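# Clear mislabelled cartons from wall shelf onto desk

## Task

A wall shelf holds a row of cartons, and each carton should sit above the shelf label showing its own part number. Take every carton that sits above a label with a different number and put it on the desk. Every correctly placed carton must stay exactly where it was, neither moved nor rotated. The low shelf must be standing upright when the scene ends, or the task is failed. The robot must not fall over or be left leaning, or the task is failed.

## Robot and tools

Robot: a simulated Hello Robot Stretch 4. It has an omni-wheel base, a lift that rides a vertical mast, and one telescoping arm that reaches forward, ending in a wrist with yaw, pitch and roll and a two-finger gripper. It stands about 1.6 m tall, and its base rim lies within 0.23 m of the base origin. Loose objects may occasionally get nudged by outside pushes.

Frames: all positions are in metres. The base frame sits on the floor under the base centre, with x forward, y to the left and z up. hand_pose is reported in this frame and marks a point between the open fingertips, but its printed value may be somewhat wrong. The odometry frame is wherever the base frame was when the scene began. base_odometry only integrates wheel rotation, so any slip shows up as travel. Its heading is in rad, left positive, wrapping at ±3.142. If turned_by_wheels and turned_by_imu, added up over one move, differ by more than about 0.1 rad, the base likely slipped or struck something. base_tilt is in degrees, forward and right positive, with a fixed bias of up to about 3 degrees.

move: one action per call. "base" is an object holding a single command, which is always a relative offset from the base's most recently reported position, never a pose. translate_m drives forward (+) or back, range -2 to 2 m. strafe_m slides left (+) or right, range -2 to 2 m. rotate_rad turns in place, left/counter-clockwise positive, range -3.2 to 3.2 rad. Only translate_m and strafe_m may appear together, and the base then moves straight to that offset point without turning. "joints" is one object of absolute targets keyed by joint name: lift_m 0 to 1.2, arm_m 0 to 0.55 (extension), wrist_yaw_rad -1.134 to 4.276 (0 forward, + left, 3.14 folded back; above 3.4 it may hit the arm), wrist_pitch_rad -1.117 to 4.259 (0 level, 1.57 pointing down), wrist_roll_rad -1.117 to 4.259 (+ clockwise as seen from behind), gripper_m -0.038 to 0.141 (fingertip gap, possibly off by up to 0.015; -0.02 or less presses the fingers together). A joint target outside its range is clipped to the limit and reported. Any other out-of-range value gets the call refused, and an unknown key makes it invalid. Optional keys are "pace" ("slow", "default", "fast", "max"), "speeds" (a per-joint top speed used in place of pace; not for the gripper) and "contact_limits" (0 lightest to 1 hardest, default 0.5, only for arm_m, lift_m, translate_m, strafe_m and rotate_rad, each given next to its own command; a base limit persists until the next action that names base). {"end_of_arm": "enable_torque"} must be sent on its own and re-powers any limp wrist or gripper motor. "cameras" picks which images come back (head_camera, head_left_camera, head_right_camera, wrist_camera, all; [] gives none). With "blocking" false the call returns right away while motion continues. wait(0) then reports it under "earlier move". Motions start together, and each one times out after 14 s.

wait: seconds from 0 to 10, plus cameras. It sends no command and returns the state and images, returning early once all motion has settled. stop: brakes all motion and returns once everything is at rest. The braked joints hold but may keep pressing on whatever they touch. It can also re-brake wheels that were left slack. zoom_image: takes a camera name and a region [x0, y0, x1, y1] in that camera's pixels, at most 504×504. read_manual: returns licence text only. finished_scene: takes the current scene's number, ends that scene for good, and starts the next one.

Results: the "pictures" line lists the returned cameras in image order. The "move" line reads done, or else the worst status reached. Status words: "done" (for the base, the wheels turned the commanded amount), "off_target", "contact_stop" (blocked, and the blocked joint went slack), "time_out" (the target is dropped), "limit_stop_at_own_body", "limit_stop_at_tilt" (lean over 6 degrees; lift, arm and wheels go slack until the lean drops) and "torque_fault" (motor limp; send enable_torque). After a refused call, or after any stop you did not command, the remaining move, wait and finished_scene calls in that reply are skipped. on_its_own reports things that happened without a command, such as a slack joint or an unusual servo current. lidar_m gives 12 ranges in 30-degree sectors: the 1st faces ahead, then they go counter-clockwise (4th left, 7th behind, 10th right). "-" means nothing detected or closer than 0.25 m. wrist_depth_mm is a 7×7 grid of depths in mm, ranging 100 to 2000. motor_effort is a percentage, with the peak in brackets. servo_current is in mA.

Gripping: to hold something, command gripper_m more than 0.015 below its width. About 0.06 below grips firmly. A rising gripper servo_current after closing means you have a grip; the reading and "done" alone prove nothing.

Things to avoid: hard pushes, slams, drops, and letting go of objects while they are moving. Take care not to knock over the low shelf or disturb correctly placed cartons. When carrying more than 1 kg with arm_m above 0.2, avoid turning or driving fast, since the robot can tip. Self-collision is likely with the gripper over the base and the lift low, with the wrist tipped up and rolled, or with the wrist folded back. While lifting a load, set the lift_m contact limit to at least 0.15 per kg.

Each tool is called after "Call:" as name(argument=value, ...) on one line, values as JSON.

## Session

Call:
move()

Call:
move(base={"rotate_rad":3.18}, cameras=["head_camera","head_left_camera"])

Scene clock: 0.00 s.
base_odometry: x=+0.000 y=+0.000 heading=+0.000
turned_by_wheels: +0.000
turned_by_imu: +0.000
base_tilt: forward=-1.1 right=+0.0
lidar_m: 2.43 2.41 2.80 1.96 1.94 2.68 2.86 2.57 2.63 2.18 2.20 2.44
base_status: not commanded
joint_positions: lift_m=+0.295 arm_m=+0.000 wrist_yaw_rad=+3.167 wrist_pitch_rad=+0.002 wrist_roll_rad=+0.000 gripper_m=+0.056
joint_status: not commanded
measured_speeds: all 0
motor_effort: lift_m=+20 arm_m=+4 wheel_0=+1 wheel_1=+1 wheel_2=+0
servo_current: wrist_yaw_rad=39 wrist_pitch_rad=46 wrist_roll_rad=39 gripper_m=26
hand_pose: x=-0.1197 y=+0.0801 z=+0.4721 quat_wxyz=(-0.013, -0.001, +0.000, +1.000) (m; base frame)
wrist_depth_mm: - 205 - - - - - / - 145 - - - - - / - 138 159 - - - - / - 141 183 - - - - / 141 141 - - - - - / 211 - - - 190 1756 1537 / - 1537 1255 150 1281 1138 1118
pictures: head_camera, head_left_camera, head_right_camera, wrist_camera

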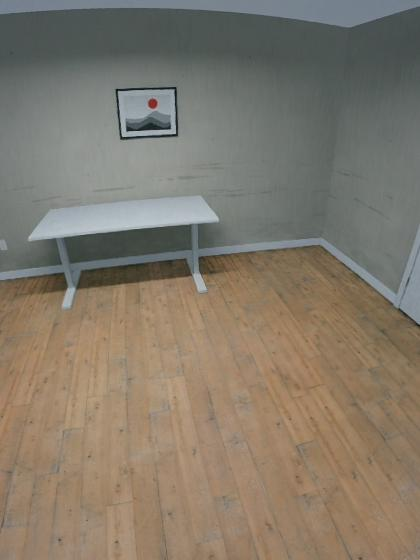

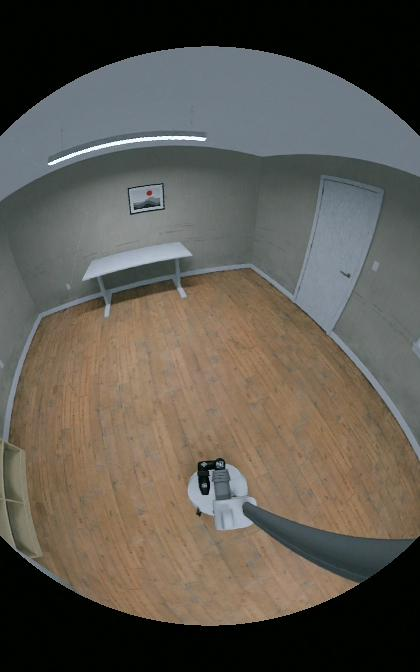

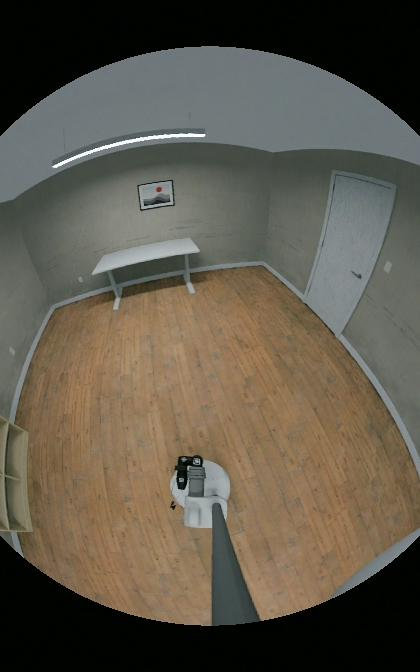

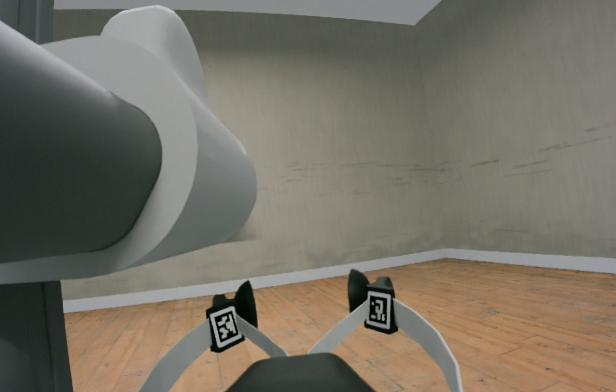

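Scene clock: 2.87 s.
move: done
base_odometry: x=+0.000 y=+0.000 heading=-3.103
turned_by_wheels: +3.180
turned_by_imu: +3.140
base_tilt: forward=-1.2 right=-0.1
lidar_m: 2.59 2.61 2.59 2.18 2.22 2.56 3.21 2.42 2.72 1.93 1.92 2.71
base_status: done
joint_positions: lift_m=+0.295 arm_m=+0.000 wrist_yaw_rad=+3.167 wrist_pitch_rad=+0.002 wrist_roll_rad=+0.000 gripper_m=+0.056
joint_status: not commanded
measured_speeds: all 0
motor_effort: lift_m=+20(20) arm_m=+4(4) wheel_0=-1(11) wheel_1=+0(7) wheel_2=+0(9)
servo_current: wrist_yaw_rad=39(59) wrist_pitch_rad=39(52) wrist_roll_rad=39(46) gripper_m=33(46)
hand_pose: x=-0.1196 y=+0.0801 z=+0.4721 quat_wxyz=(-0.013, -0.001, +0.000, +1.000) (m; base frame)
wrist_depth_mm: - 205 - - - - - / - 145 - - - - - / - 138 159 - - - - / - 142 183 - - - - / 141 141 - - - - - / 211 - - - 190 1756 1537 / - 1537 1255 151 1255 1138 1098
pictures: head_camera, head_left_camera

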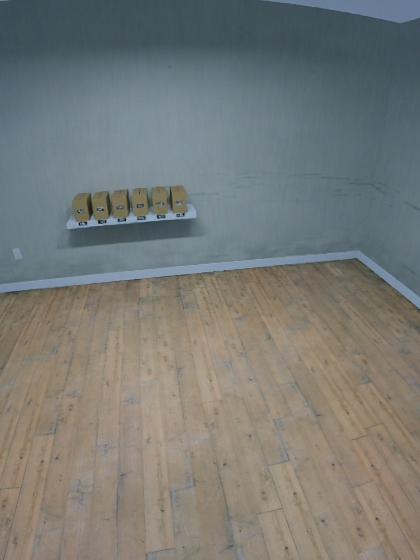

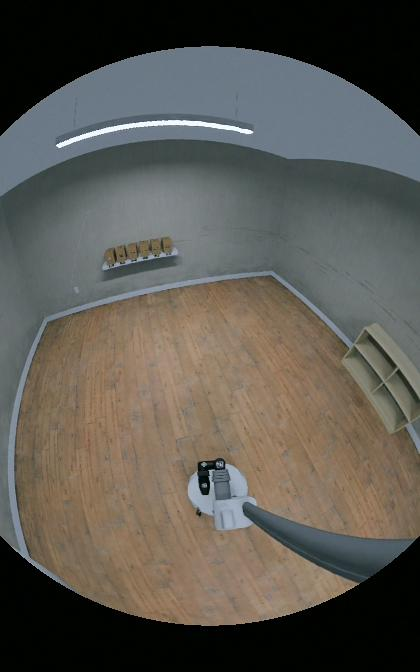

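Call:
move(base={"rotate_rad":0.2}, joints={"wrist_yaw_rad":0,"lift_m":0.6,"gripper_m":0.135}, cameras=[])

Call:
move(base={"translate_m":1.0,"strafe_m":0.15}, cameras=["head_camera","wrist_camera"])

Scene clock: 14.33 s.
move: done
base_odometry: x=+0.000 y=+0.000 heading=-2.903
turned_by_wheels: +0.200
turned_by_imu: +0.196
base_tilt: forward=-1.0 right=+0.0
lidar_m: 2.58 2.65 2.32 2.20 2.29 2.99 2.83 2.47 2.48 1.90 1.98 3.02
base_status: done
joint_positions: lift_m=+0.600 arm_m=+0.000 wrist_yaw_rad=+0.004 wrist_pitch_rad=+0.002 wrist_roll_rad=+0.000 gripper_m=+0.135
joint_status: all done
measured_speeds: all 0
motor_effort: lift_m=+23(30) arm_m=+4(4) wheel_0=+1(8) wheel_1=+1(6) wheel_2=+0(5)
servo_current: wrist_yaw_rad=33(143) wrist_pitch_rad=46(52) wrist_roll_rad=33(46) gripper_m=46(104)
hand_pose: x=+0.4596 y=-0.0864 z=+0.7773 quat_wxyz=(+1.000, +0.000, +0.001, +0.002) (m; base frame)
wrist_depth_mm: - - - - - - - / - - - - - - - / - - - - - - - / - - - - - - - / - - - - - - - / - - - - - - - / - - - 146 - 1808 1708
pictures: none
No camera images: "cameras" was empty.

Scene clock: 19.17 s.
move: done
base_odometry: x=-0.936 y=-0.382 heading=-2.903
turned_by_wheels: +0.000
turned_by_imu: -0.003
base_tilt: forward=-1.1 right=+0.0
lidar_m: 1.57 1.60 2.25 2.10 2.13 2.82 - 3.70 2.17 2.08 2.48 1.95
base_status: done
joint_positions: lift_m=+0.600 arm_m=+0.000 wrist_yaw_rad=+0.003 wrist_pitch_rad=+0.002 wrist_roll_rad=+0.000 gripper_m=+0.135
joint_status: not commanded
measured_speeds: all 0
motor_effort: lift_m=+23(23) arm_m=+4(4) wheel_0=+0(8) wheel_1=+0(7) wheel_2=+0(10)
servo_current: wrist_yaw_rad=46(72) wrist_pitch_rad=46(52) wrist_roll_rad=39(52) gripper_m=33(46)
hand_pose: x=+0.4595 y=-0.0866 z=+0.7773 quat_wxyz=(+1.000, +0.000, +0.001, +0.001) (m; base frame)
wrist_depth_mm: - - - - - - - / - - - - - - - / - - - - - - - / - - - 1397 - - - / - 1336 - 1397 - - - / - - - - 183 - - / - - - 137 - - -
pictures: head_camera, wrist_camera

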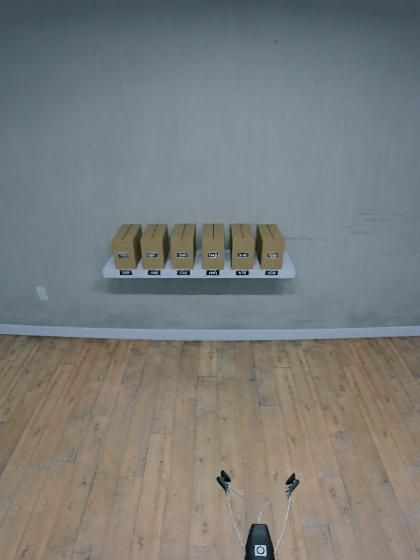

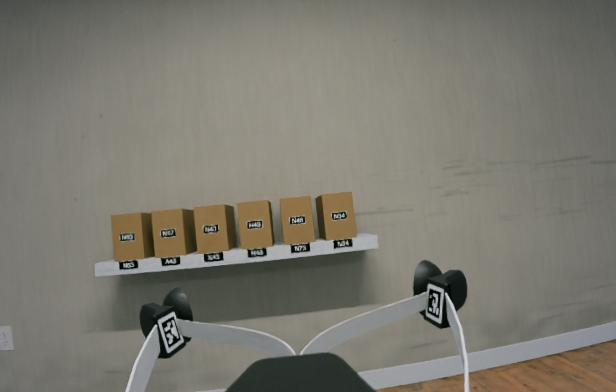

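Call:
zoom_image(camera="head_camera", region=[100, 215, 200, 290])

Call:
zoom_image(camera="head_camera", region=[195, 215, 295, 290])

Scaled by 5.040 from the camera's 420x560 image, which has a finer 1200x1600 frame.

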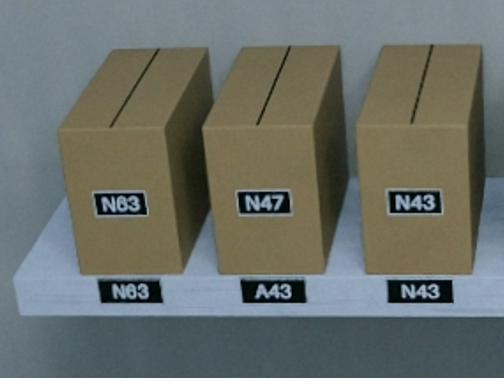

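Scaled by 5.040 from the camera's 420x560 image, which has a finer 1200x1600 frame.

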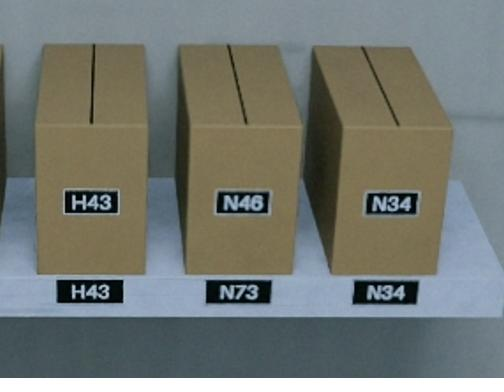

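Call:
move(base={"translate_m":0.6,"strafe_m":-0.095}, joints={"lift_m":1.15,"wrist_pitch_rad":1.57}, cameras=[])

Call:
move(base={"translate_m":0.56}, joints={"arm_m":0.367}, cameras=["wrist_camera"])

Scene clock: 38.10 s.
move: done
base_odometry: x=-1.542 y=-0.432 heading=-2.903
turned_by_wheels: +0.000
turned_by_imu: -0.004
base_tilt: forward=-1.2 right=+0.0
lidar_m: 0.99 1.02 1.65 2.26 2.31 3.04 - 2.92 2.16 2.27 1.96 1.32
base_status: done
joint_positions: lift_m=+1.150 arm_m=+0.000 wrist_yaw_rad=+0.003 wrist_pitch_rad=+1.568 wrist_roll_rad=+0.000 gripper_m=+0.135
joint_status: all done
measured_speeds: all 0
motor_effort: lift_m=+23(28) arm_m=+4(4) wheel_0=-1(12) wheel_1=+0(4) wheel_2=-1(9)
servo_current: wrist_yaw_rad=39(72) wrist_pitch_rad=46(91) wrist_roll_rad=33(52) gripper_m=33(46)
hand_pose: x=+0.1720 y=-0.0874 z=+1.0395 quat_wxyz=(+0.708, -0.001, +0.706, +0.001) (m; base frame)
wrist_depth_mm: 1336 1308 1336 1336 1336 1336 1308 / 1308 1308 1308 1308 1308 1308 1308 / 1308 1281 1308 1281 1308 1308 1308 / 1308 1281 1281 1281 1281 1281 1281 / 1255 1255 1281 1060 1255 1281 1255 / 1255 1281 1042 1042 1229 1255 1255 / 1255 1229 1255 146 1255 1229 1255
pictures: none
No camera images: "cameras" was empty.

Scene clock: 41.47 s.
move: done
base_odometry: x=-2.086 y=-0.564 heading=-2.903
turned_by_wheels: +0.000
turned_by_imu: -0.002
base_tilt: forward=-1.1 right=+0.1
lidar_m: 0.42 0.43 0.59 2.21 2.36 3.06 - 2.87 2.39 2.23 1.08 0.45
base_status: done
joint_positions: lift_m=+1.150 arm_m=+0.367 wrist_yaw_rad=+0.003 wrist_pitch_rad=+1.568 wrist_roll_rad=+0.000 gripper_m=+0.135
joint_status: all done
measured_speeds: all 0
motor_effort: lift_m=+23(23) arm_m=+4(7) wheel_0=+1(11) wheel_1=+0(5) wheel_2=+0(10)
servo_current: wrist_yaw_rad=39(59) wrist_pitch_rad=39(52) wrist_roll_rad=52(52) gripper_m=39(39)
hand_pose: x=+0.5389 y=-0.0874 z=+1.0395 quat_wxyz=(+0.708, -0.001, +0.706, +0.001) (m; base frame)
wrist_depth_mm: 193 202 224 242 262 281 - / 242 268 291 324 329 - - / 312 359 362 357 362 - - / - 355 357 357 357 1281 1281 / - 353 353 353 353 1281 1255 / - 349 349 349 345 1255 1255 / - 347 347 146 1255 1255 1255
pictures: wrist_camera

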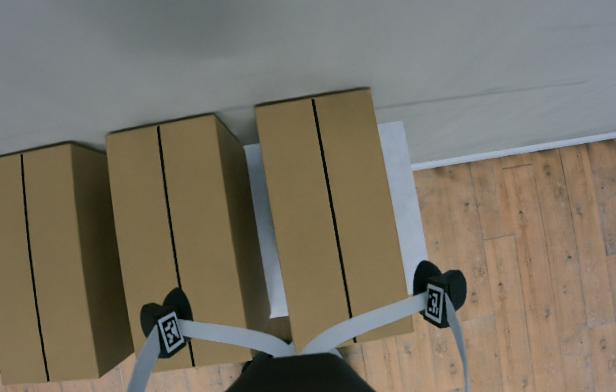

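Call:
move(base={"strafe_m":0.118}, joints={"arm_m":0.395}, pace="slow", cameras=[])

Call:
move(joints={"lift_m":1.05,"gripper_m":0.118}, pace="slow", cameras=["wrist_camera"])

Call:
zoom_image(camera="wrist_camera", region=[100, 220, 300, 392])

Call:
zoom_image(camera="wrist_camera", region=[300, 220, 500, 392])

Scene clock: 57.43 s.
move: done
base_odometry: x=-2.058 y=-0.679 heading=-2.903
turned_by_wheels: +0.000
turned_by_imu: -0.002
base_tilt: forward=-1.2 right=+0.0
lidar_m: 0.36 0.43 0.57 2.15 2.24 2.92 - 3.08 2.52 2.35 1.08 0.45
base_status: done
joint_positions: lift_m=+1.150 arm_m=+0.395 wrist_yaw_rad=+0.003 wrist_pitch_rad=+1.568 wrist_roll_rad=+0.000 gripper_m=+0.135
joint_status: all done
measured_speeds: all 0
motor_effort: lift_m=+23(23) arm_m=+5(7) wheel_0=+0(10) wheel_1=+2(6) wheel_2=-1(4)
servo_current: wrist_yaw_rad=33(59) wrist_pitch_rad=39(52) wrist_roll_rad=39(46) gripper_m=33(46)
hand_pose: x=+0.5669 y=-0.0874 z=+1.0395 quat_wxyz=(+0.708, -0.001, +0.706, +0.001) (m; base frame)
wrist_depth_mm: 138 148 168 185 189 198 - / 178 198 218 248 272 289 - / 265 286 338 357 359 359 - / 377 - 357 355 357 355 1281 / 379 - 353 351 353 351 1255 / 368 - 349 349 347 347 1255 / 357 - 345 138 364 1229 1255
pictures: none
No camera images: "cameras" was empty.

Scene clock: 59.13 s.
move: done
base_odometry: x=-2.058 y=-0.679 heading=-2.903
turned_by_wheels: +0.000
turned_by_imu: -0.001
base_tilt: forward=-1.0 right=+0.0
lidar_m: 0.42 0.45 0.60 2.15 2.24 2.90 - 3.10 2.52 2.36 1.05 0.43
base_status: not commanded
joint_positions: lift_m=+1.050 arm_m=+0.395 wrist_yaw_rad=+0.003 wrist_pitch_rad=+1.568 wrist_roll_rad=+0.000 gripper_m=+0.118
joint_status: all done
measured_speeds: all 0
motor_effort: lift_m=+15(21) arm_m=+5(5) wheel_0=+0(0) wheel_1=+1(2) wheel_2=-1(2)
servo_current: wrist_yaw_rad=46(59) wrist_pitch_rad=46(52) wrist_roll_rad=33(59) gripper_m=26(85)
hand_pose: x=+0.5669 y=-0.0874 z=+0.9402 quat_wxyz=(+0.708, -0.001, +0.706, +0.001) (m; base frame)
wrist_depth_mm: 137 148 168 185 189 198 - / 178 198 218 249 260 260 262 / 248 258 258 259 285 258 258 / - - 256 256 282 255 255 / 253 - 254 253 264 252 253 / - - 252 251 195 250 250 / - - 249 - 287 249 -
pictures: wrist_camera

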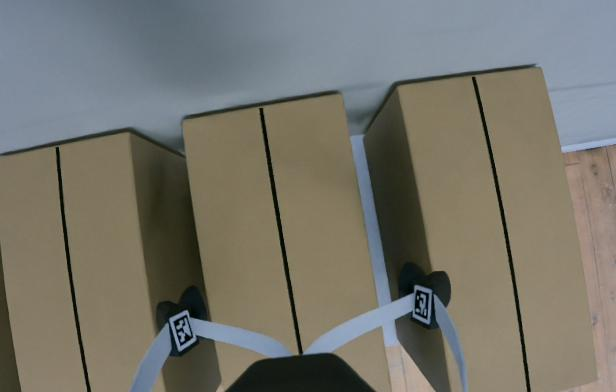

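Scaled by 2.520.

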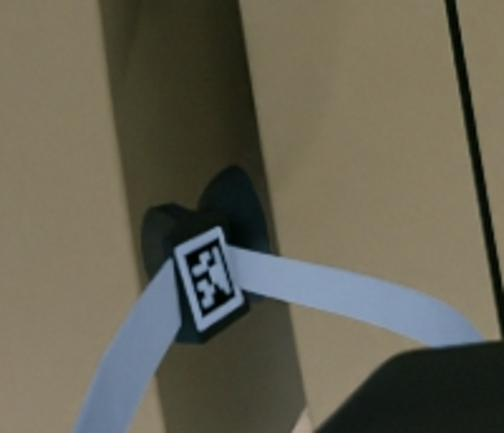

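Scaled by 2.520.

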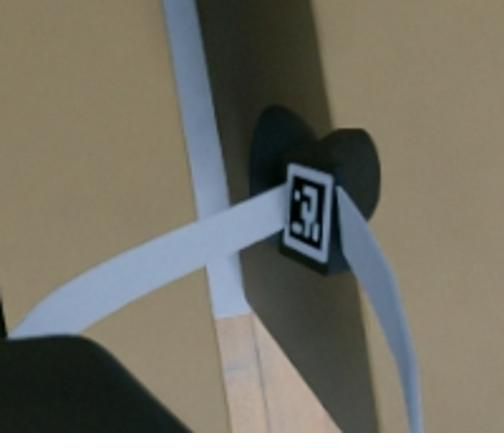

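Call:
move(base={"strafe_m":0.008}, pace="slow", cameras=["wrist_camera"])

Call:
zoom_image(camera="wrist_camera", region=[100, 220, 300, 392])

Call:
zoom_image(camera="wrist_camera", region=[300, 220, 500, 392])

Scene clock: 64.37 s.
move: done
base_odometry: x=-2.056 y=-0.686 heading=-2.903
turned_by_wheels: +0.000
turned_by_imu: -0.002
base_tilt: forward=-1.0 right=+0.0
lidar_m: 0.43 0.43 0.58 2.17 2.23 2.90 - 3.06 2.51 2.36 1.05 0.45
base_status: done
joint_positions: lift_m=+1.050 arm_m=+0.395 wrist_yaw_rad=+0.003 wrist_pitch_rad=+1.568 wrist_roll_rad=+0.000 gripper_m=+0.118
joint_status: not commanded
measured_speeds: all 0
motor_effort: lift_m=+15(15) arm_m=+5(5) wheel_0=-2(7) wheel_1=-1(5) wheel_2=+0(1)
servo_current: wrist_yaw_rad=59(59) wrist_pitch_rad=46(46) wrist_roll_rad=26(46) gripper_m=33(39)
hand_pose: x=+0.5669 y=-0.0874 z=+0.9402 quat_wxyz=(+0.708, -0.001, +0.706, +0.001) (m; base frame)
wrist_depth_mm: 137 147 167 182 187 196 - / 179 196 216 251 259 260 260 / 246 255 258 258 276 257 258 / 257 - 256 256 276 255 255 / - - 254 254 263 252 253 / - - 251 251 195 250 251 / - - - - 300 249 -
pictures: wrist_camera

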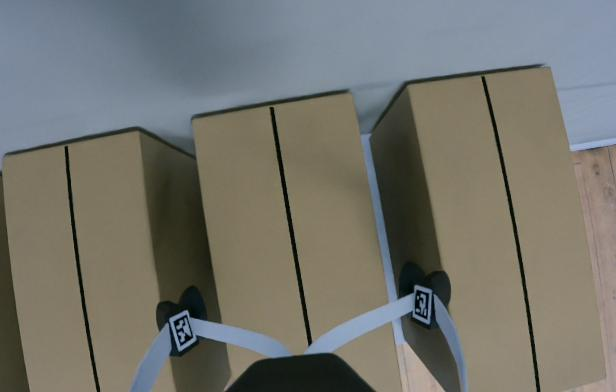

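Scaled by 2.520.

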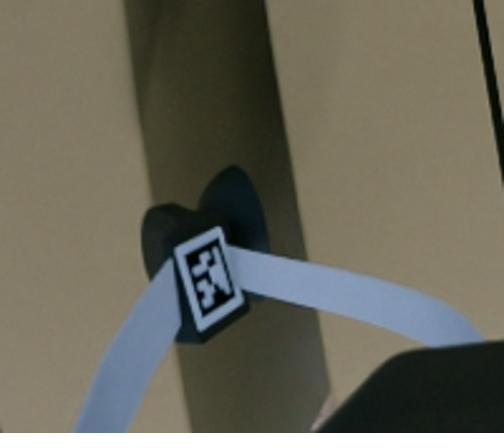

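Scaled by 2.520.

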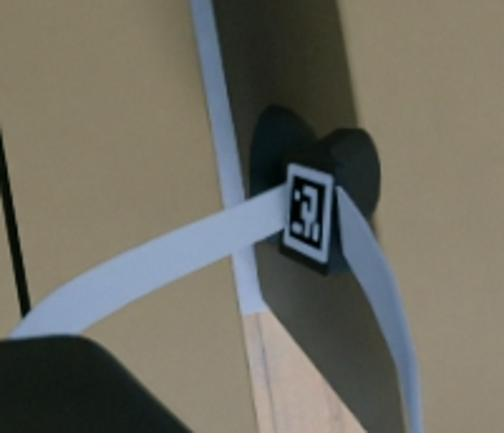

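Call:
move(joints={"gripper_m":0.114}, cameras=[])

Call:
move(joints={"lift_m":1.012}, speeds={"lift_m":0.04}, contact_limits={"lift_m":0.1}, cameras=["wrist_camera"])

Call:
move(joints={"gripper_m":0.055}, cameras=["wrist_camera"])

Call:
move(joints={"lift_m":1.15}, speeds={"lift_m":0.05}, cameras=["wrist_camera"])

Scene clock: 71.67 s.
move: done
base_odometry: x=-2.056 y=-0.686 heading=-2.903
turned_by_wheels: +0.000
turned_by_imu: -0.001
base_tilt: forward=-1.1 right=+0.0
lidar_m: 0.40 0.44 0.61 2.17 2.24 2.89 - 3.10 2.49 2.36 1.07 0.44
base_status: not commanded
joint_positions: lift_m=+1.050 arm_m=+0.395 wrist_yaw_rad=+0.003 wrist_pitch_rad=+1.568 wrist_roll_rad=+0.000 gripper_m=+0.114
joint_status: all done
measured_speeds: all 0
motor_effort: lift_m=+15(15) arm_m=+5(5) wheel_0=-2(2) wheel_1=-1(1) wheel_2=-1(1)
servo_current: wrist_yaw_rad=39(65) wrist_pitch_rad=46(46) wrist_roll_rad=33(46) gripper_m=26(65)
hand_pose: x=+0.5669 y=-0.0874 z=+0.9402 quat_wxyz=(+0.708, -0.001, +0.706, +0.001) (m; base frame)
wrist_depth_mm: 136 147 167 181 187 196 - / 179 197 217 251 260 260 260 / 246 255 259 259 277 259 257 / 257 - 256 256 274 255 255 / - - 254 253 263 253 253 / - - 251 251 214 250 250 / - 171 - - 301 249 -
pictures: none
No camera images: "cameras" was empty.

Scene clock: 73.03 s.
move: done
base_odometry: x=-2.056 y=-0.686 heading=-2.903
turned_by_wheels: +0.000
turned_by_imu: -0.001
base_tilt: forward=-1.0 right=-0.2
lidar_m: 0.40 0.43 0.60 2.17 2.22 2.90 - 3.09 2.52 2.36 1.03 0.47
base_status: not commanded
joint_positions: lift_m=+1.012 arm_m=+0.395 wrist_yaw_rad=+0.003 wrist_pitch_rad=+1.568 wrist_roll_rad=+0.000 gripper_m=+0.114
joint_status: all done
measured_speeds: all 0
motor_effort: lift_m=+13(17) arm_m=+5(5) wheel_0=-2(2) wheel_1=-1(1) wheel_2=-1(1)
servo_current: wrist_yaw_rad=33(59) wrist_pitch_rad=46(52) wrist_roll_rad=26(46) gripper_m=26(39)
contact_limits: lift_m 0.1
hand_pose: x=+0.5669 y=-0.0874 z=+0.9023 quat_wxyz=(+0.708, -0.001, +0.706, +0.001) (m; base frame)
wrist_depth_mm: 138 149 164 177 187 195 - / 179 196 220 222 236 223 224 / 220 254 220 222 254 220 220 / - - 219 219 245 219 218 / - - 217 216 228 217 216 / - - 214 214 193 214 213 / - - 212 133 213 212 -
pictures: wrist_camera

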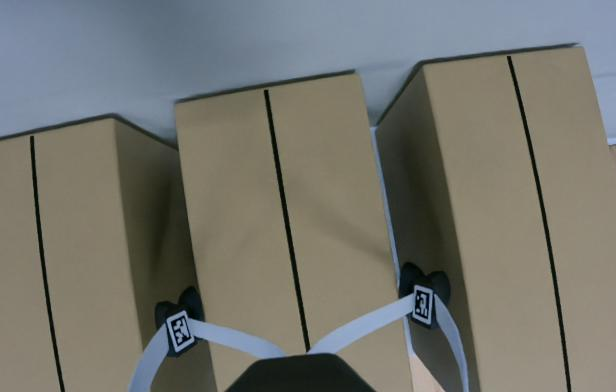

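Scene clock: 74.50 s.
move: done
base_odometry: x=-2.056 y=-0.686 heading=-2.903
turned_by_wheels: +0.000
turned_by_imu: -0.001
base_tilt: forward=-1.0 right=-0.1
lidar_m: 0.41 0.44 0.57 2.17 2.22 2.90 - 3.10 2.50 2.36 1.07 0.46
base_status: not commanded
joint_positions: lift_m=+1.012 arm_m=+0.395 wrist_yaw_rad=+0.003 wrist_pitch_rad=+1.569 wrist_roll_rad=+0.000 gripper_m=+0.056
joint_status: all done
measured_speeds: all 0
motor_effort: lift_m=+18(18) arm_m=+5(5) wheel_0=-2(2) wheel_1=-1(1) wheel_2=-1(1)
servo_current: wrist_yaw_rad=33(59) wrist_pitch_rad=46(46) wrist_roll_rad=20(46) gripper_m=91(228)
contact_limits: lift_m 0.1
hand_pose: x=+0.5667 y=-0.0874 z=+0.9019 quat_wxyz=(+0.708, -0.001, +0.706, +0.001) (m; base frame)
wrist_depth_mm: 138 149 167 186 192 201 - / 178 199 207 206 233 219 219 / - - 205 205 237 217 216 / - - 203 202 204 215 214 / - - 200 200 200 213 213 / - - 198 198 197 176 211 / - 162 195 196 194 210 -
pictures: wrist_camera

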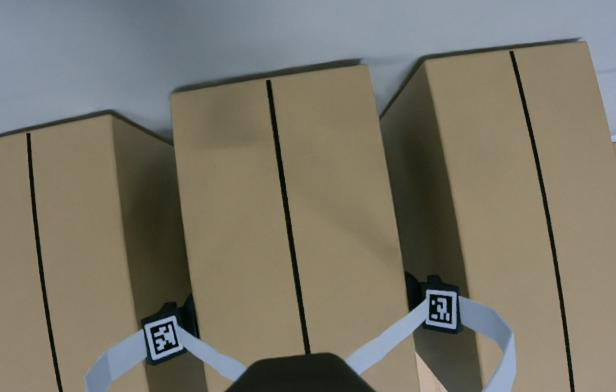

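Scene clock: 77.70 s.
move: done
base_odometry: x=-2.056 y=-0.686 heading=-2.903
turned_by_wheels: +0.000
turned_by_imu: -0.001
base_tilt: forward=-1.0 right=-0.1
lidar_m: 0.41 0.44 0.58 2.17 2.23 2.91 - 3.06 2.50 2.35 1.05 0.43
base_status: not commanded
joint_positions: lift_m=+1.149 arm_m=+0.395 wrist_yaw_rad=+0.003 wrist_pitch_rad=+1.569 wrist_roll_rad=+0.000 gripper_m=+0.056
joint_status: all done
measured_speeds: all 0
motor_effort: lift_m=+26(32) arm_m=+4(5) wheel_0=-2(2) wheel_1=-1(2) wheel_2=-1(1)
servo_current: wrist_yaw_rad=59(65) wrist_pitch_rad=39(52) wrist_roll_rad=46(46) gripper_m=78(98)
hand_pose: x=+0.5667 y=-0.0874 z=+1.0392 quat_wxyz=(+0.708, -0.001, +0.706, +0.001) (m; base frame)
wrist_depth_mm: 138 149 167 184 190 205 - / 179 198 208 208 254 289 297 / 262 285 206 206 357 357 - / 370 - 205 204 204 353 1281 / 373 - 201 200 202 349 1281 / 357 184 198 198 197 175 1229 / 359 171 195 196 193 1229 -
pictures: wrist_camera

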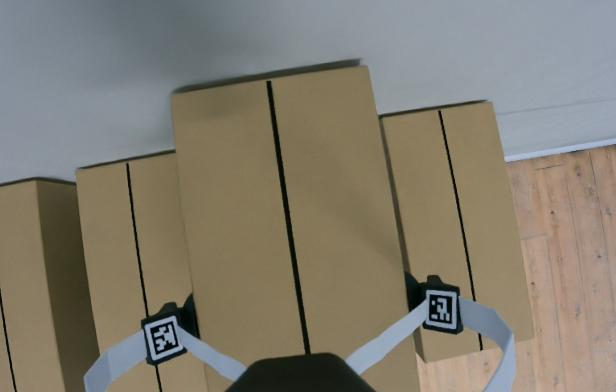

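Call:
move(base={"translate_m":-0.65}, joints={"arm_m":0.2}, pace="slow", cameras=[])

Call:
move(base={"rotate_rad":3.18}, pace="slow", cameras=[])

Call:
move(base={"translate_m":1.95}, cameras=["head_camera"])

Scene clock: 92.57 s.
move: done
base_odometry: x=-1.424 y=-0.533 heading=-2.903
turned_by_wheels: +0.000
turned_by_imu: -0.003
base_tilt: forward=-1.0 right=-0.1
lidar_m: 0.25 1.10 1.78 2.13 2.18 2.86 - 3.70 2.23 2.40 2.05 0.25
base_status: done
joint_positions: lift_m=+1.149 arm_m=+0.200 wrist_yaw_rad=+0.003 wrist_pitch_rad=+1.569 wrist_roll_rad=+0.000 gripper_m=+0.056
joint_status: all done
measured_speeds: all 0
motor_effort: lift_m=+26(27) arm_m=-5(6) wheel_0=-1(10) wheel_1=-1(6) wheel_2=-1(6)
servo_current: wrist_yaw_rad=33(65) wrist_pitch_rad=39(52) wrist_roll_rad=33(52) gripper_m=85(98)
hand_pose: x=+0.3719 y=-0.0874 z=+1.0392 quat_wxyz=(+0.708, -0.001, +0.706, +0.001) (m; base frame)
wrist_depth_mm: 1336 1308 1336 1336 1308 1308 1308 / 1308 1281 1281 208 1308 1336 1281 / 1308 1308 206 206 1281 1281 1281 / 1281 1255 203 203 203 1281 1281 / 1255 1255 200 200 202 1255 1255 / 1255 1255 198 198 197 172 1255 / 1255 173 195 196 194 1229 -
pictures: none
No camera images: "cameras" was empty.

Scene clock: 97.03 s.
move: done
base_odometry: x=-1.424 y=-0.533 heading=+0.276
turned_by_wheels: +3.180
turned_by_imu: +3.139
base_tilt: forward=-1.1 right=-0.1
lidar_m: 0.25 2.93 2.24 2.42 1.98 1.15 1.08 1.14 1.88 2.10 2.18 0.25
base_status: done
joint_positions: lift_m=+1.149 arm_m=+0.200 wrist_yaw_rad=+0.003 wrist_pitch_rad=+1.569 wrist_roll_rad=+0.000 gripper_m=+0.056
joint_status: not commanded
measured_speeds: all 0
motor_effort: lift_m=+26(27) arm_m=-4(5) wheel_0=-2(10) wheel_1=-2(6) wheel_2=+1(6)
servo_current: wrist_yaw_rad=26(65) wrist_pitch_rad=39(52) wrist_roll_rad=33(52) gripper_m=72(98)
hand_pose: x=+0.3718 y=-0.0874 z=+1.0392 quat_wxyz=(+0.708, -0.001, +0.706, +0.001) (m; base frame)
wrist_depth_mm: 1336 1336 1336 1336 1308 1308 1308 / 1308 1336 1308 209 1308 1308 1281 / 1281 1308 206 206 1281 1281 1281 / 1281 1281 204 204 204 1281 1308 / 1255 1281 201 200 202 1255 1255 / 1281 1255 198 198 196 173 1255 / 1255 173 195 196 194 1255 -
pictures: none
No camera images: "cameras" was empty.

Scene clock: 105.03 s.
move: done
base_odometry: x=+0.452 y=-0.001 heading=+0.277
turned_by_wheels: +0.000
turned_by_imu: -0.006
base_tilt: forward=-1.0 right=-0.1
lidar_m: 0.25 2.09 2.61 2.05 2.15 3.46 3.33 3.02 2.14 2.05 2.11 0.25
base_status: done
joint_positions: lift_m=+1.149 arm_m=+0.200 wrist_yaw_rad=+0.003 wrist_pitch_rad=+1.569 wrist_roll_rad=+0.000 gripper_m=+0.056
joint_status: not commanded
measured_speeds: all 0
motor_effort: lift_m=+26(26) arm_m=-4(5) wheel_0=+1(11) wheel_1=+1(5) wheel_2=+1(9)
servo_current: wrist_yaw_rad=33(72) wrist_pitch_rad=39(59) wrist_roll_rad=46(52) gripper_m=78(91)
hand_pose: x=+0.3718 y=-0.0874 z=+1.0393 quat_wxyz=(+0.708, -0.001, +0.706, +0.001) (m; base frame)
wrist_depth_mm: 1336 1308 1336 1308 1336 1308 1308 / 1308 1308 1336 208 1308 1281 1308 / 1281 1308 207 206 1281 1281 1281 / 1281 1281 204 204 204 1255 1281 / 1281 1281 201 200 201 1255 1281 / 1255 1255 198 198 196 173 1229 / 1255 173 195 196 194 1229 -
pictures: head_camera

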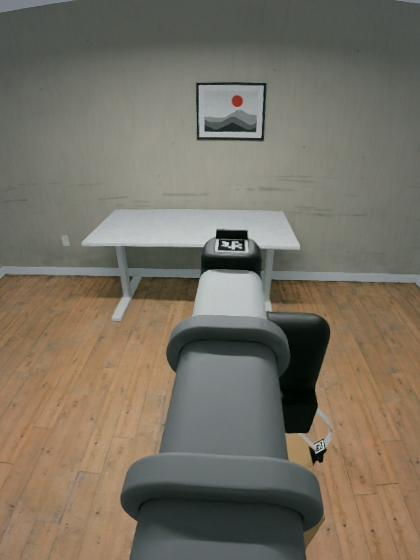

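Call:
move(base={"translate_m":1.52,"strafe_m":-0.15}, cameras=[])

Call:
move(joints={"arm_m":0.52,"lift_m":1.03}, pace="slow")

Call:
move(joints={"lift_m":0.9}, speeds={"lift_m":0.03}, contact_limits={"lift_m":0.05}, cameras=["wrist_camera","head_right_camera"])

Scene clock: 116.33 s.
move: done
base_odometry: x=+1.955 y=+0.270 heading=+0.277
turned_by_wheels: +0.000
turned_by_imu: -0.007
base_tilt: forward=-1.2 right=-0.1
lidar_m: 0.25 0.46 0.68 2.68 2.63 3.24 - 2.78 1.95 1.85 1.83 0.26
base_status: done
joint_positions: lift_m=+1.149 arm_m=+0.200 wrist_yaw_rad=+0.003 wrist_pitch_rad=+1.569 wrist_roll_rad=+0.000 gripper_m=+0.056
joint_status: not commanded
measured_speeds: all 0
motor_effort: lift_m=+26(26) arm_m=-4(4) wheel_0=+1(11) wheel_1=+1(5) wheel_2=+1(10)
servo_current: wrist_yaw_rad=26(65) wrist_pitch_rad=39(52) wrist_roll_rad=39(52) gripper_m=85(98)
hand_pose: x=+0.3718 y=-0.0874 z=+1.0393 quat_wxyz=(+0.708, -0.001, +0.706, +0.001) (m; base frame)
wrist_depth_mm: - - - - - 1308 1308 / - - 208 208 559 1308 1308 / - - 206 206 207 1308 1281 / - 1281 204 203 204 1281 1255 / 1281 1255 201 200 201 1255 1281 / 1255 1255 198 198 196 172 1255 / 1255 173 196 196 194 1229 -
pictures: none
No camera images: "cameras" was empty.

Scene clock: 120.80 s.
move: done
base_odometry: x=+1.955 y=+0.270 heading=+0.277
turned_by_wheels: +0.000
turned_by_imu: -0.002
base_tilt: forward=-1.1 right=-0.1
lidar_m: 0.43 0.47 0.69 2.67 2.63 3.25 - 2.77 1.93 1.86 1.83 0.48
base_status: not commanded
joint_positions: lift_m=+1.030 arm_m=+0.520 wrist_yaw_rad=+0.003 wrist_pitch_rad=+1.569 wrist_roll_rad=+0.000 gripper_m=+0.056
joint_status: all done
measured_speeds: all 0
motor_effort: lift_m=+18(26) arm_m=+5(7) wheel_0=+1(1) wheel_1=+1(2) wheel_2=+1(2)
servo_current: wrist_yaw_rad=33(78) wrist_pitch_rad=39(52) wrist_roll_rad=46(46) gripper_m=85(98)
hand_pose: x=+0.6917 y=-0.0874 z=+0.9199 quat_wxyz=(+0.708, -0.001, +0.706, +0.001) (m; base frame)
wrist_depth_mm: - - - - - 1160 - / - - 208 208 - 1160 1182 / - - 206 206 206 1160 1182 / - - 204 204 203 1160 1160 / - - 201 200 200 1138 1138 / - - 198 198 198 173 1118 / - 162 195 196 195 415 -
pictures: head_camera, head_left_camera, head_right_camera, wrist_camera

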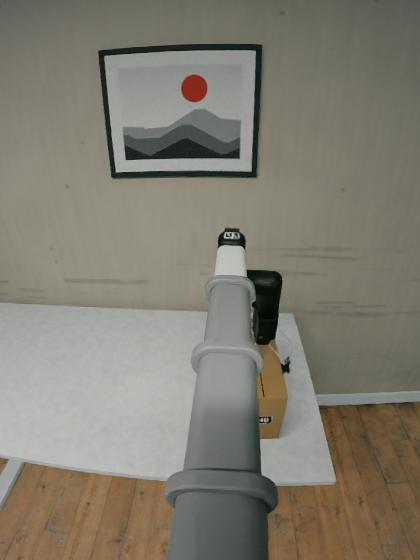

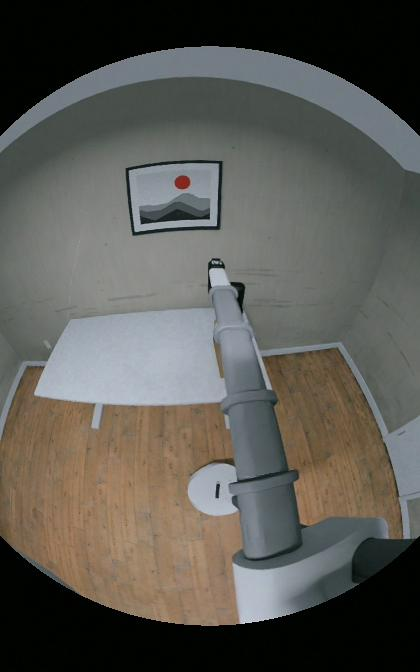

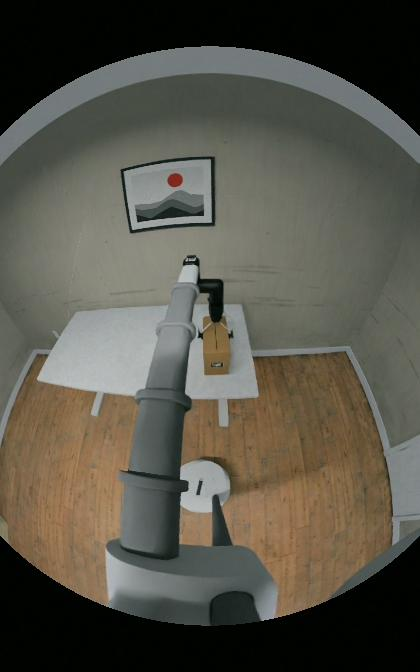

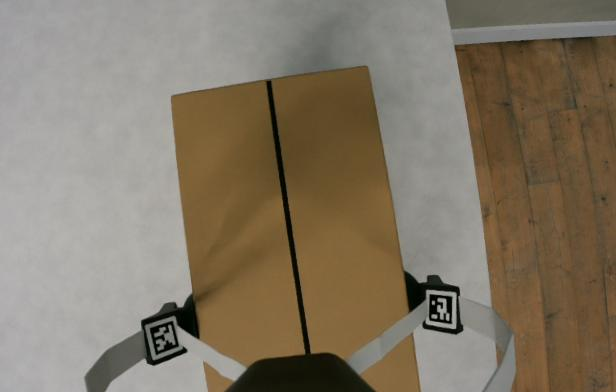

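Scene clock: 123.20 s.
move: contact_stop
base_odometry: x=+1.955 y=+0.270 heading=+0.277
turned_by_wheels: +0.000
turned_by_imu: -0.001
base_tilt: forward=-1.1 right=+0.0
lidar_m: 0.45 0.50 0.63 2.67 2.65 3.27 - 2.77 1.95 1.86 1.81 0.46
base_status: not commanded
joint_positions: lift_m=+0.982 arm_m=+0.520 wrist_yaw_rad=+0.002 wrist_pitch_rad=+1.571 wrist_roll_rad=+0.000 gripper_m=+0.056
joint_status: lift_m contact_stop (moved -0.048 of -0.130)
measured_speeds: all 0
on_its_own: lift_m is slack since a contact_stop (your +0.900 is given up)
motor_effort: lift_m=+19(21) arm_m=+5(5) wheel_0=+0(1) wheel_1=+0(2) wheel_2=+0(1)
servo_current: wrist_yaw_rad=39(65) wrist_pitch_rad=39(46) wrist_roll_rad=46(46) gripper_m=59(98)
contact_limits: lift_m 0.05
hand_pose: x=+0.6911 y=-0.0874 z=+0.8720 quat_wxyz=(+0.707, -0.001, +0.707, +0.001) (m; base frame)
wrist_depth_mm: - - - - - 1138 - / - - 204 204 - 1138 1138 / - - 202 202 202 1118 1138 / - - 200 200 200 1098 1098 / - - 198 198 198 - 1098 / - - 196 196 196 172 1098 / - 163 194 195 193 - -
pictures: head_right_camera, wrist_camera

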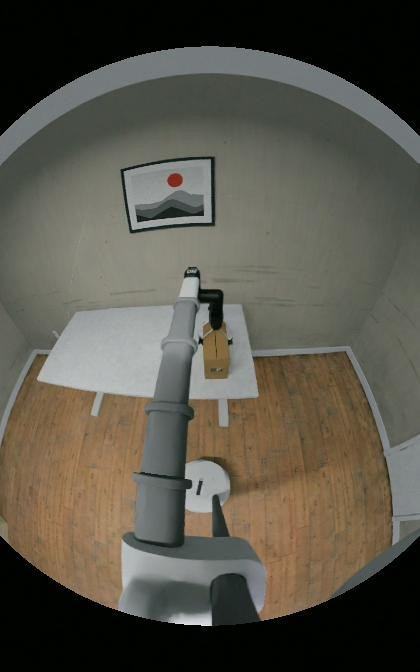

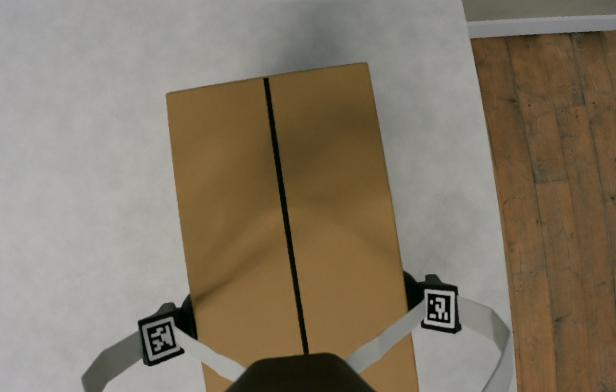

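Call:
move(joints={"lift_m":0.98,"gripper_m":0.135}, cameras=[])

Call:
move(joints={"lift_m":1.15}, pace="slow", cameras=["wrist_camera"])

Call:
move(base={"translate_m":-1.0}, joints={"arm_m":0.39}, cameras=[])

Call:
move(base={"rotate_rad":-3.155}, cameras=[])

Call:
move(base={"translate_m":1.34,"strafe_m":0.18}, cameras=[])

Call:
move(base={"translate_m":1.33,"strafe_m":0.18}, cameras=["head_camera","wrist_camera"])

Scene clock: 137.23 s.
move: done
base_odometry: x=+1.955 y=+0.270 heading=+0.277
turned_by_wheels: +0.000
turned_by_imu: -0.002
base_tilt: forward=-1.1 right=+0.0
lidar_m: 0.44 0.49 0.66 2.66 2.63 3.23 - 2.77 1.97 1.84 1.83 0.47
base_status: not commanded
joint_positions: lift_m=+0.980 arm_m=+0.520 wrist_yaw_rad=+0.002 wrist_pitch_rad=+1.571 wrist_roll_rad=+0.000 gripper_m=+0.135
joint_status: all done
measured_speeds: all 0
motor_effort: lift_m=+14(17) arm_m=+4(5) wheel_0=+1(1) wheel_1=+1(2) wheel_2=+1(1)
servo_current: wrist_yaw_rad=33(52) wrist_pitch_rad=39(52) wrist_roll_rad=33(46) gripper_m=33(78)
hand_pose: x=+0.6911 y=-0.0874 z=+0.8702 quat_wxyz=(+0.707, -0.001, +0.707, +0.001) (m; base frame)
wrist_depth_mm: - - - - - 1138 - / - - 202 202 - 1118 1138 / - - 200 200 201 1118 1118 / - - 199 198 198 1098 1098 / - - 196 197 196 377 1098 / - - 195 195 193 368 1078 / - - 193 145 193 - 1078
pictures: none
No camera images: "cameras" was empty.

Scene clock: 139.40 s.
move: done
base_odometry: x=+1.955 y=+0.270 heading=+0.277
turned_by_wheels: +0.000
turned_by_imu: -0.001
base_tilt: forward=-0.9 right=-0.1
lidar_m: 0.45 0.48 0.66 2.67 2.63 3.24 - 2.75 1.94 1.86 1.86 0.47
base_status: not commanded
joint_positions: lift_m=+1.150 arm_m=+0.520 wrist_yaw_rad=+0.002 wrist_pitch_rad=+1.571 wrist_roll_rad=+0.000 gripper_m=+0.135
joint_status: all done
measured_speeds: all 0
motor_effort: lift_m=+23(28) arm_m=+4(5) wheel_0=+1(1) wheel_1=+1(1) wheel_2=+0(1)
servo_current: wrist_yaw_rad=46(72) wrist_pitch_rad=46(52) wrist_roll_rad=39(52) gripper_m=33(46)
hand_pose: x=+0.6911 y=-0.0874 z=+1.0395 quat_wxyz=(+0.707, -0.001, +0.707, +0.001) (m; base frame)
wrist_depth_mm: - - - - - - - / - - - - 564 1281 1308 / - - - 370 - 1281 1308 / - - 370 368 - 1281 1281 / - - - 366 - 1255 1281 / - - 213 362 189 1255 1255 / - - - 145 - 1229 1255
pictures: wrist_camera

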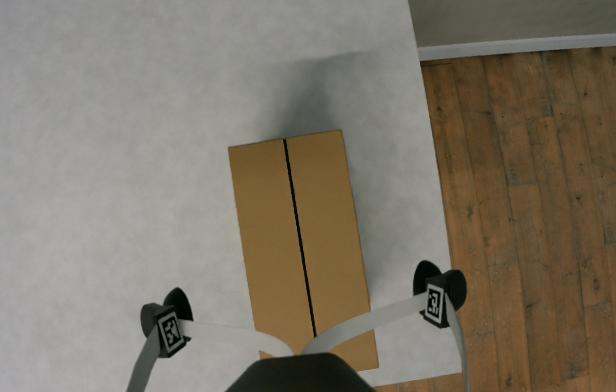

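Scene clock: 144.23 s.
move: done
base_odometry: x=+0.993 y=-0.003 heading=+0.277
turned_by_wheels: +0.000
turned_by_imu: +0.000
base_tilt: forward=-1.1 right=+0.0
lidar_m: 1.44 1.56 2.76 2.26 2.32 3.70 3.90 2.79 2.01 1.86 1.92 2.37
base_status: done
joint_positions: lift_m=+1.150 arm_m=+0.390 wrist_yaw_rad=+0.002 wrist_pitch_rad=+1.571 wrist_roll_rad=+0.000 gripper_m=+0.135
joint_status: all done
measured_speeds: all 0
motor_effort: lift_m=+23(24) arm_m=-4(6) wheel_0=+0(9) wheel_1=+1(6) wheel_2=-1(9)
servo_current: wrist_yaw_rad=20(72) wrist_pitch_rad=39(52) wrist_roll_rad=33(46) gripper_m=33(46)
hand_pose: x=+0.5612 y=-0.0874 z=+1.0395 quat_wxyz=(+0.707, -0.001, +0.707, +0.001) (m; base frame)
wrist_depth_mm: 1336 1308 1308 1308 1308 1308 1308 / 1336 1336 1308 1308 1308 1308 1308 / 1308 1281 1308 1281 1308 1281 1308 / 1281 1281 1281 1308 1281 1281 1281 / 1281 1281 1281 1255 1281 1255 1281 / 1255 1255 1255 1281 1255 1255 1255 / 1255 1255 1229 146 1255 1229 1229
pictures: none
No camera images: "cameras" was empty.

Scene clock: 148.27 s.
move: done
base_odometry: x=+0.993 y=-0.003 heading=-2.878
turned_by_wheels: -3.155
turned_by_imu: -3.118
base_tilt: forward=-1.0 right=+0.0
lidar_m: 3.53 2.83 2.02 1.86 1.95 2.39 1.48 1.53 2.76 2.25 2.28 3.56
base_status: done
joint_positions: lift_m=+1.150 arm_m=+0.390 wrist_yaw_rad=+0.002 wrist_pitch_rad=+1.571 wrist_roll_rad=+0.000 gripper_m=+0.135
joint_status: not commanded
measured_speeds: all 0
motor_effort: lift_m=+23(23) arm_m=-4(5) wheel_0=+0(9) wheel_1=+1(6) wheel_2=-1(6)
servo_current: wrist_yaw_rad=33(65) wrist_pitch_rad=46(52) wrist_roll_rad=26(52) gripper_m=46(46)
hand_pose: x=+0.5612 y=-0.0874 z=+1.0395 quat_wxyz=(+0.707, -0.001, +0.707, +0.001) (m; base frame)
wrist_depth_mm: 1308 1336 1308 1336 1308 1336 1336 / 1308 1308 1336 1308 1336 1308 1308 / 1308 1308 1281 1308 1281 1308 1281 / 1281 1281 1281 1255 1308 1308 1281 / 1255 1255 1281 1281 1281 1255 1255 / 1229 1255 1255 1281 1255 1255 1255 / 1255 1255 1255 146 1255 1229 1255
pictures: none
No camera images: "cameras" was empty.

Scene clock: 154.23 s.
move: done
base_odometry: x=-0.254 y=-0.526 heading=-2.878
turned_by_wheels: +0.000
turned_by_imu: -0.004
base_tilt: forward=-1.0 right=+0.0
lidar_m: 2.16 2.54 1.87 1.76 1.86 2.44 3.66 2.92 2.44 2.34 2.82 2.31
base_status: done
joint_positions: lift_m=+1.150 arm_m=+0.390 wrist_yaw_rad=+0.002 wrist_pitch_rad=+1.571 wrist_roll_rad=+0.000 gripper_m=+0.135
joint_status: not commanded
measured_speeds: all 0
motor_effort: lift_m=+23(23) arm_m=-4(5) wheel_0=+2(10) wheel_1=+1(6) wheel_2=+2(9)
servo_current: wrist_yaw_rad=52(72) wrist_pitch_rad=46(52) wrist_roll_rad=26(52) gripper_m=33(46)
hand_pose: x=+0.5612 y=-0.0874 z=+1.0395 quat_wxyz=(+0.707, -0.001, +0.707, +0.001) (m; base frame)
wrist_depth_mm: 1308 1308 1308 1336 1308 1336 1336 / 1308 1308 1308 1281 1308 1308 1281 / 1308 1308 1308 1281 1308 1281 1255 / 1281 1281 1281 1281 1281 1281 1281 / 1281 1281 1255 1281 1281 1281 1281 / 1255 1255 1255 1255 1255 1281 1255 / 1255 1255 1255 146 1255 1255 1229
pictures: none
No camera images: "cameras" was empty.

Scene clock: 160.27 s.
move: done
base_odometry: x=-1.491 y=-1.046 heading=-2.878
turned_by_wheels: +0.000
turned_by_imu: -0.005
base_tilt: forward=-1.0 right=+0.0
lidar_m: 0.85 1.15 1.54 1.67 1.73 2.27 - 4.29 2.76 2.85 1.67 0.89
base_status: done
joint_positions: lift_m=+1.150 arm_m=+0.390 wrist_yaw_rad=+0.002 wrist_pitch_rad=+1.571 wrist_roll_rad=+0.000 gripper_m=+0.135
joint_status: not commanded
measured_speeds: all 0
motor_effort: lift_m=+23(23) arm_m=-4(4) wheel_0=+0(8) wheel_1=-1(7) wheel_2=+0(9)
servo_current: wrist_yaw_rad=39(72) wrist_pitch_rad=46(52) wrist_roll_rad=39(52) gripper_m=26(46)
hand_pose: x=+0.5612 y=-0.0874 z=+1.0395 quat_wxyz=(+0.707, -0.001, +0.707, +0.001) (m; base frame)
wrist_depth_mm: - 445 488 525 530 569 - / - 554 1308 1308 1308 1308 1308 / 1308 1308 1281 1281 1308 1336 1308 / 1308 1281 1308 1281 1281 1255 1281 / 1281 1281 1281 1255 1281 1255 1255 / 1255 1255 1281 1255 1255 1229 1255 / 1255 1229 1255 146 1255 1255 1229
pictures: head_camera, wrist_camera

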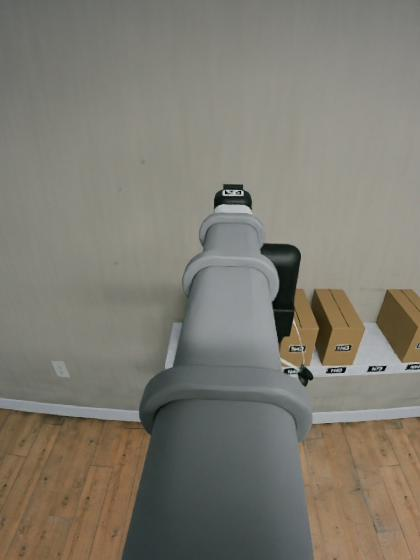

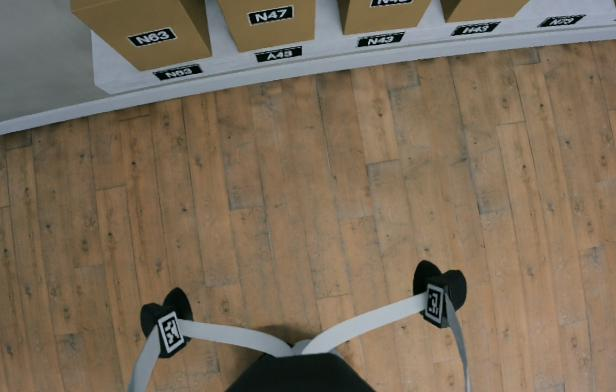

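Call:
move(base={"translate_m":0.43,"strafe_m":0.015}, pace="slow", cameras=["wrist_camera"])

Scene clock: 169.77 s.
move: done
base_odometry: x=-1.902 y=-1.173 heading=-2.878
turned_by_wheels: +0.000
turned_by_imu: -0.004
base_tilt: forward=-1.2 right=-0.1
lidar_m: 0.42 0.42 0.95 1.68 1.74 2.26 - 3.72 2.97 2.85 0.65 0.46
base_status: done
joint_positions: lift_m=+1.150 arm_m=+0.390 wrist_yaw_rad=+0.002 wrist_pitch_rad=+1.571 wrist_roll_rad=+0.000 gripper_m=+0.135
joint_status: not commanded
measured_speeds: all 0
motor_effort: lift_m=+23(23) arm_m=-4(4) wheel_0=+1(10) wheel_1=+2(5) wheel_2=-1(7)
servo_current: wrist_yaw_rad=46(59) wrist_pitch_rad=46(52) wrist_roll_rad=33(52) gripper_m=33(46)
hand_pose: x=+0.5612 y=-0.0874 z=+1.0395 quat_wxyz=(+0.707, -0.001, +0.707, +0.001) (m; base frame)
wrist_depth_mm: - 155 167 184 195 209 - / 186 205 225 251 268 298 - / 270 303 334 359 359 357 - / - 355 359 355 357 355 - / 1281 353 353 353 353 351 - / 1255 349 353 349 347 347 - / 1229 345 345 138 1255 1255 1229
pictures: wrist_camera

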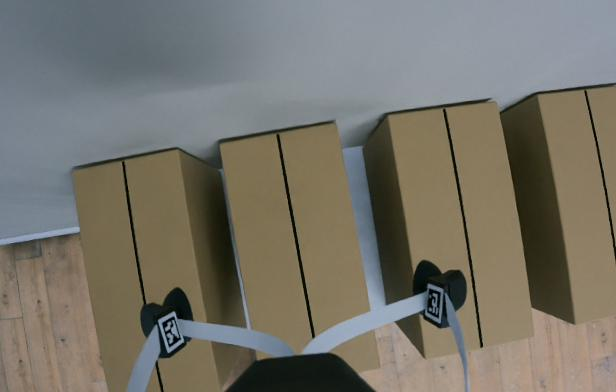

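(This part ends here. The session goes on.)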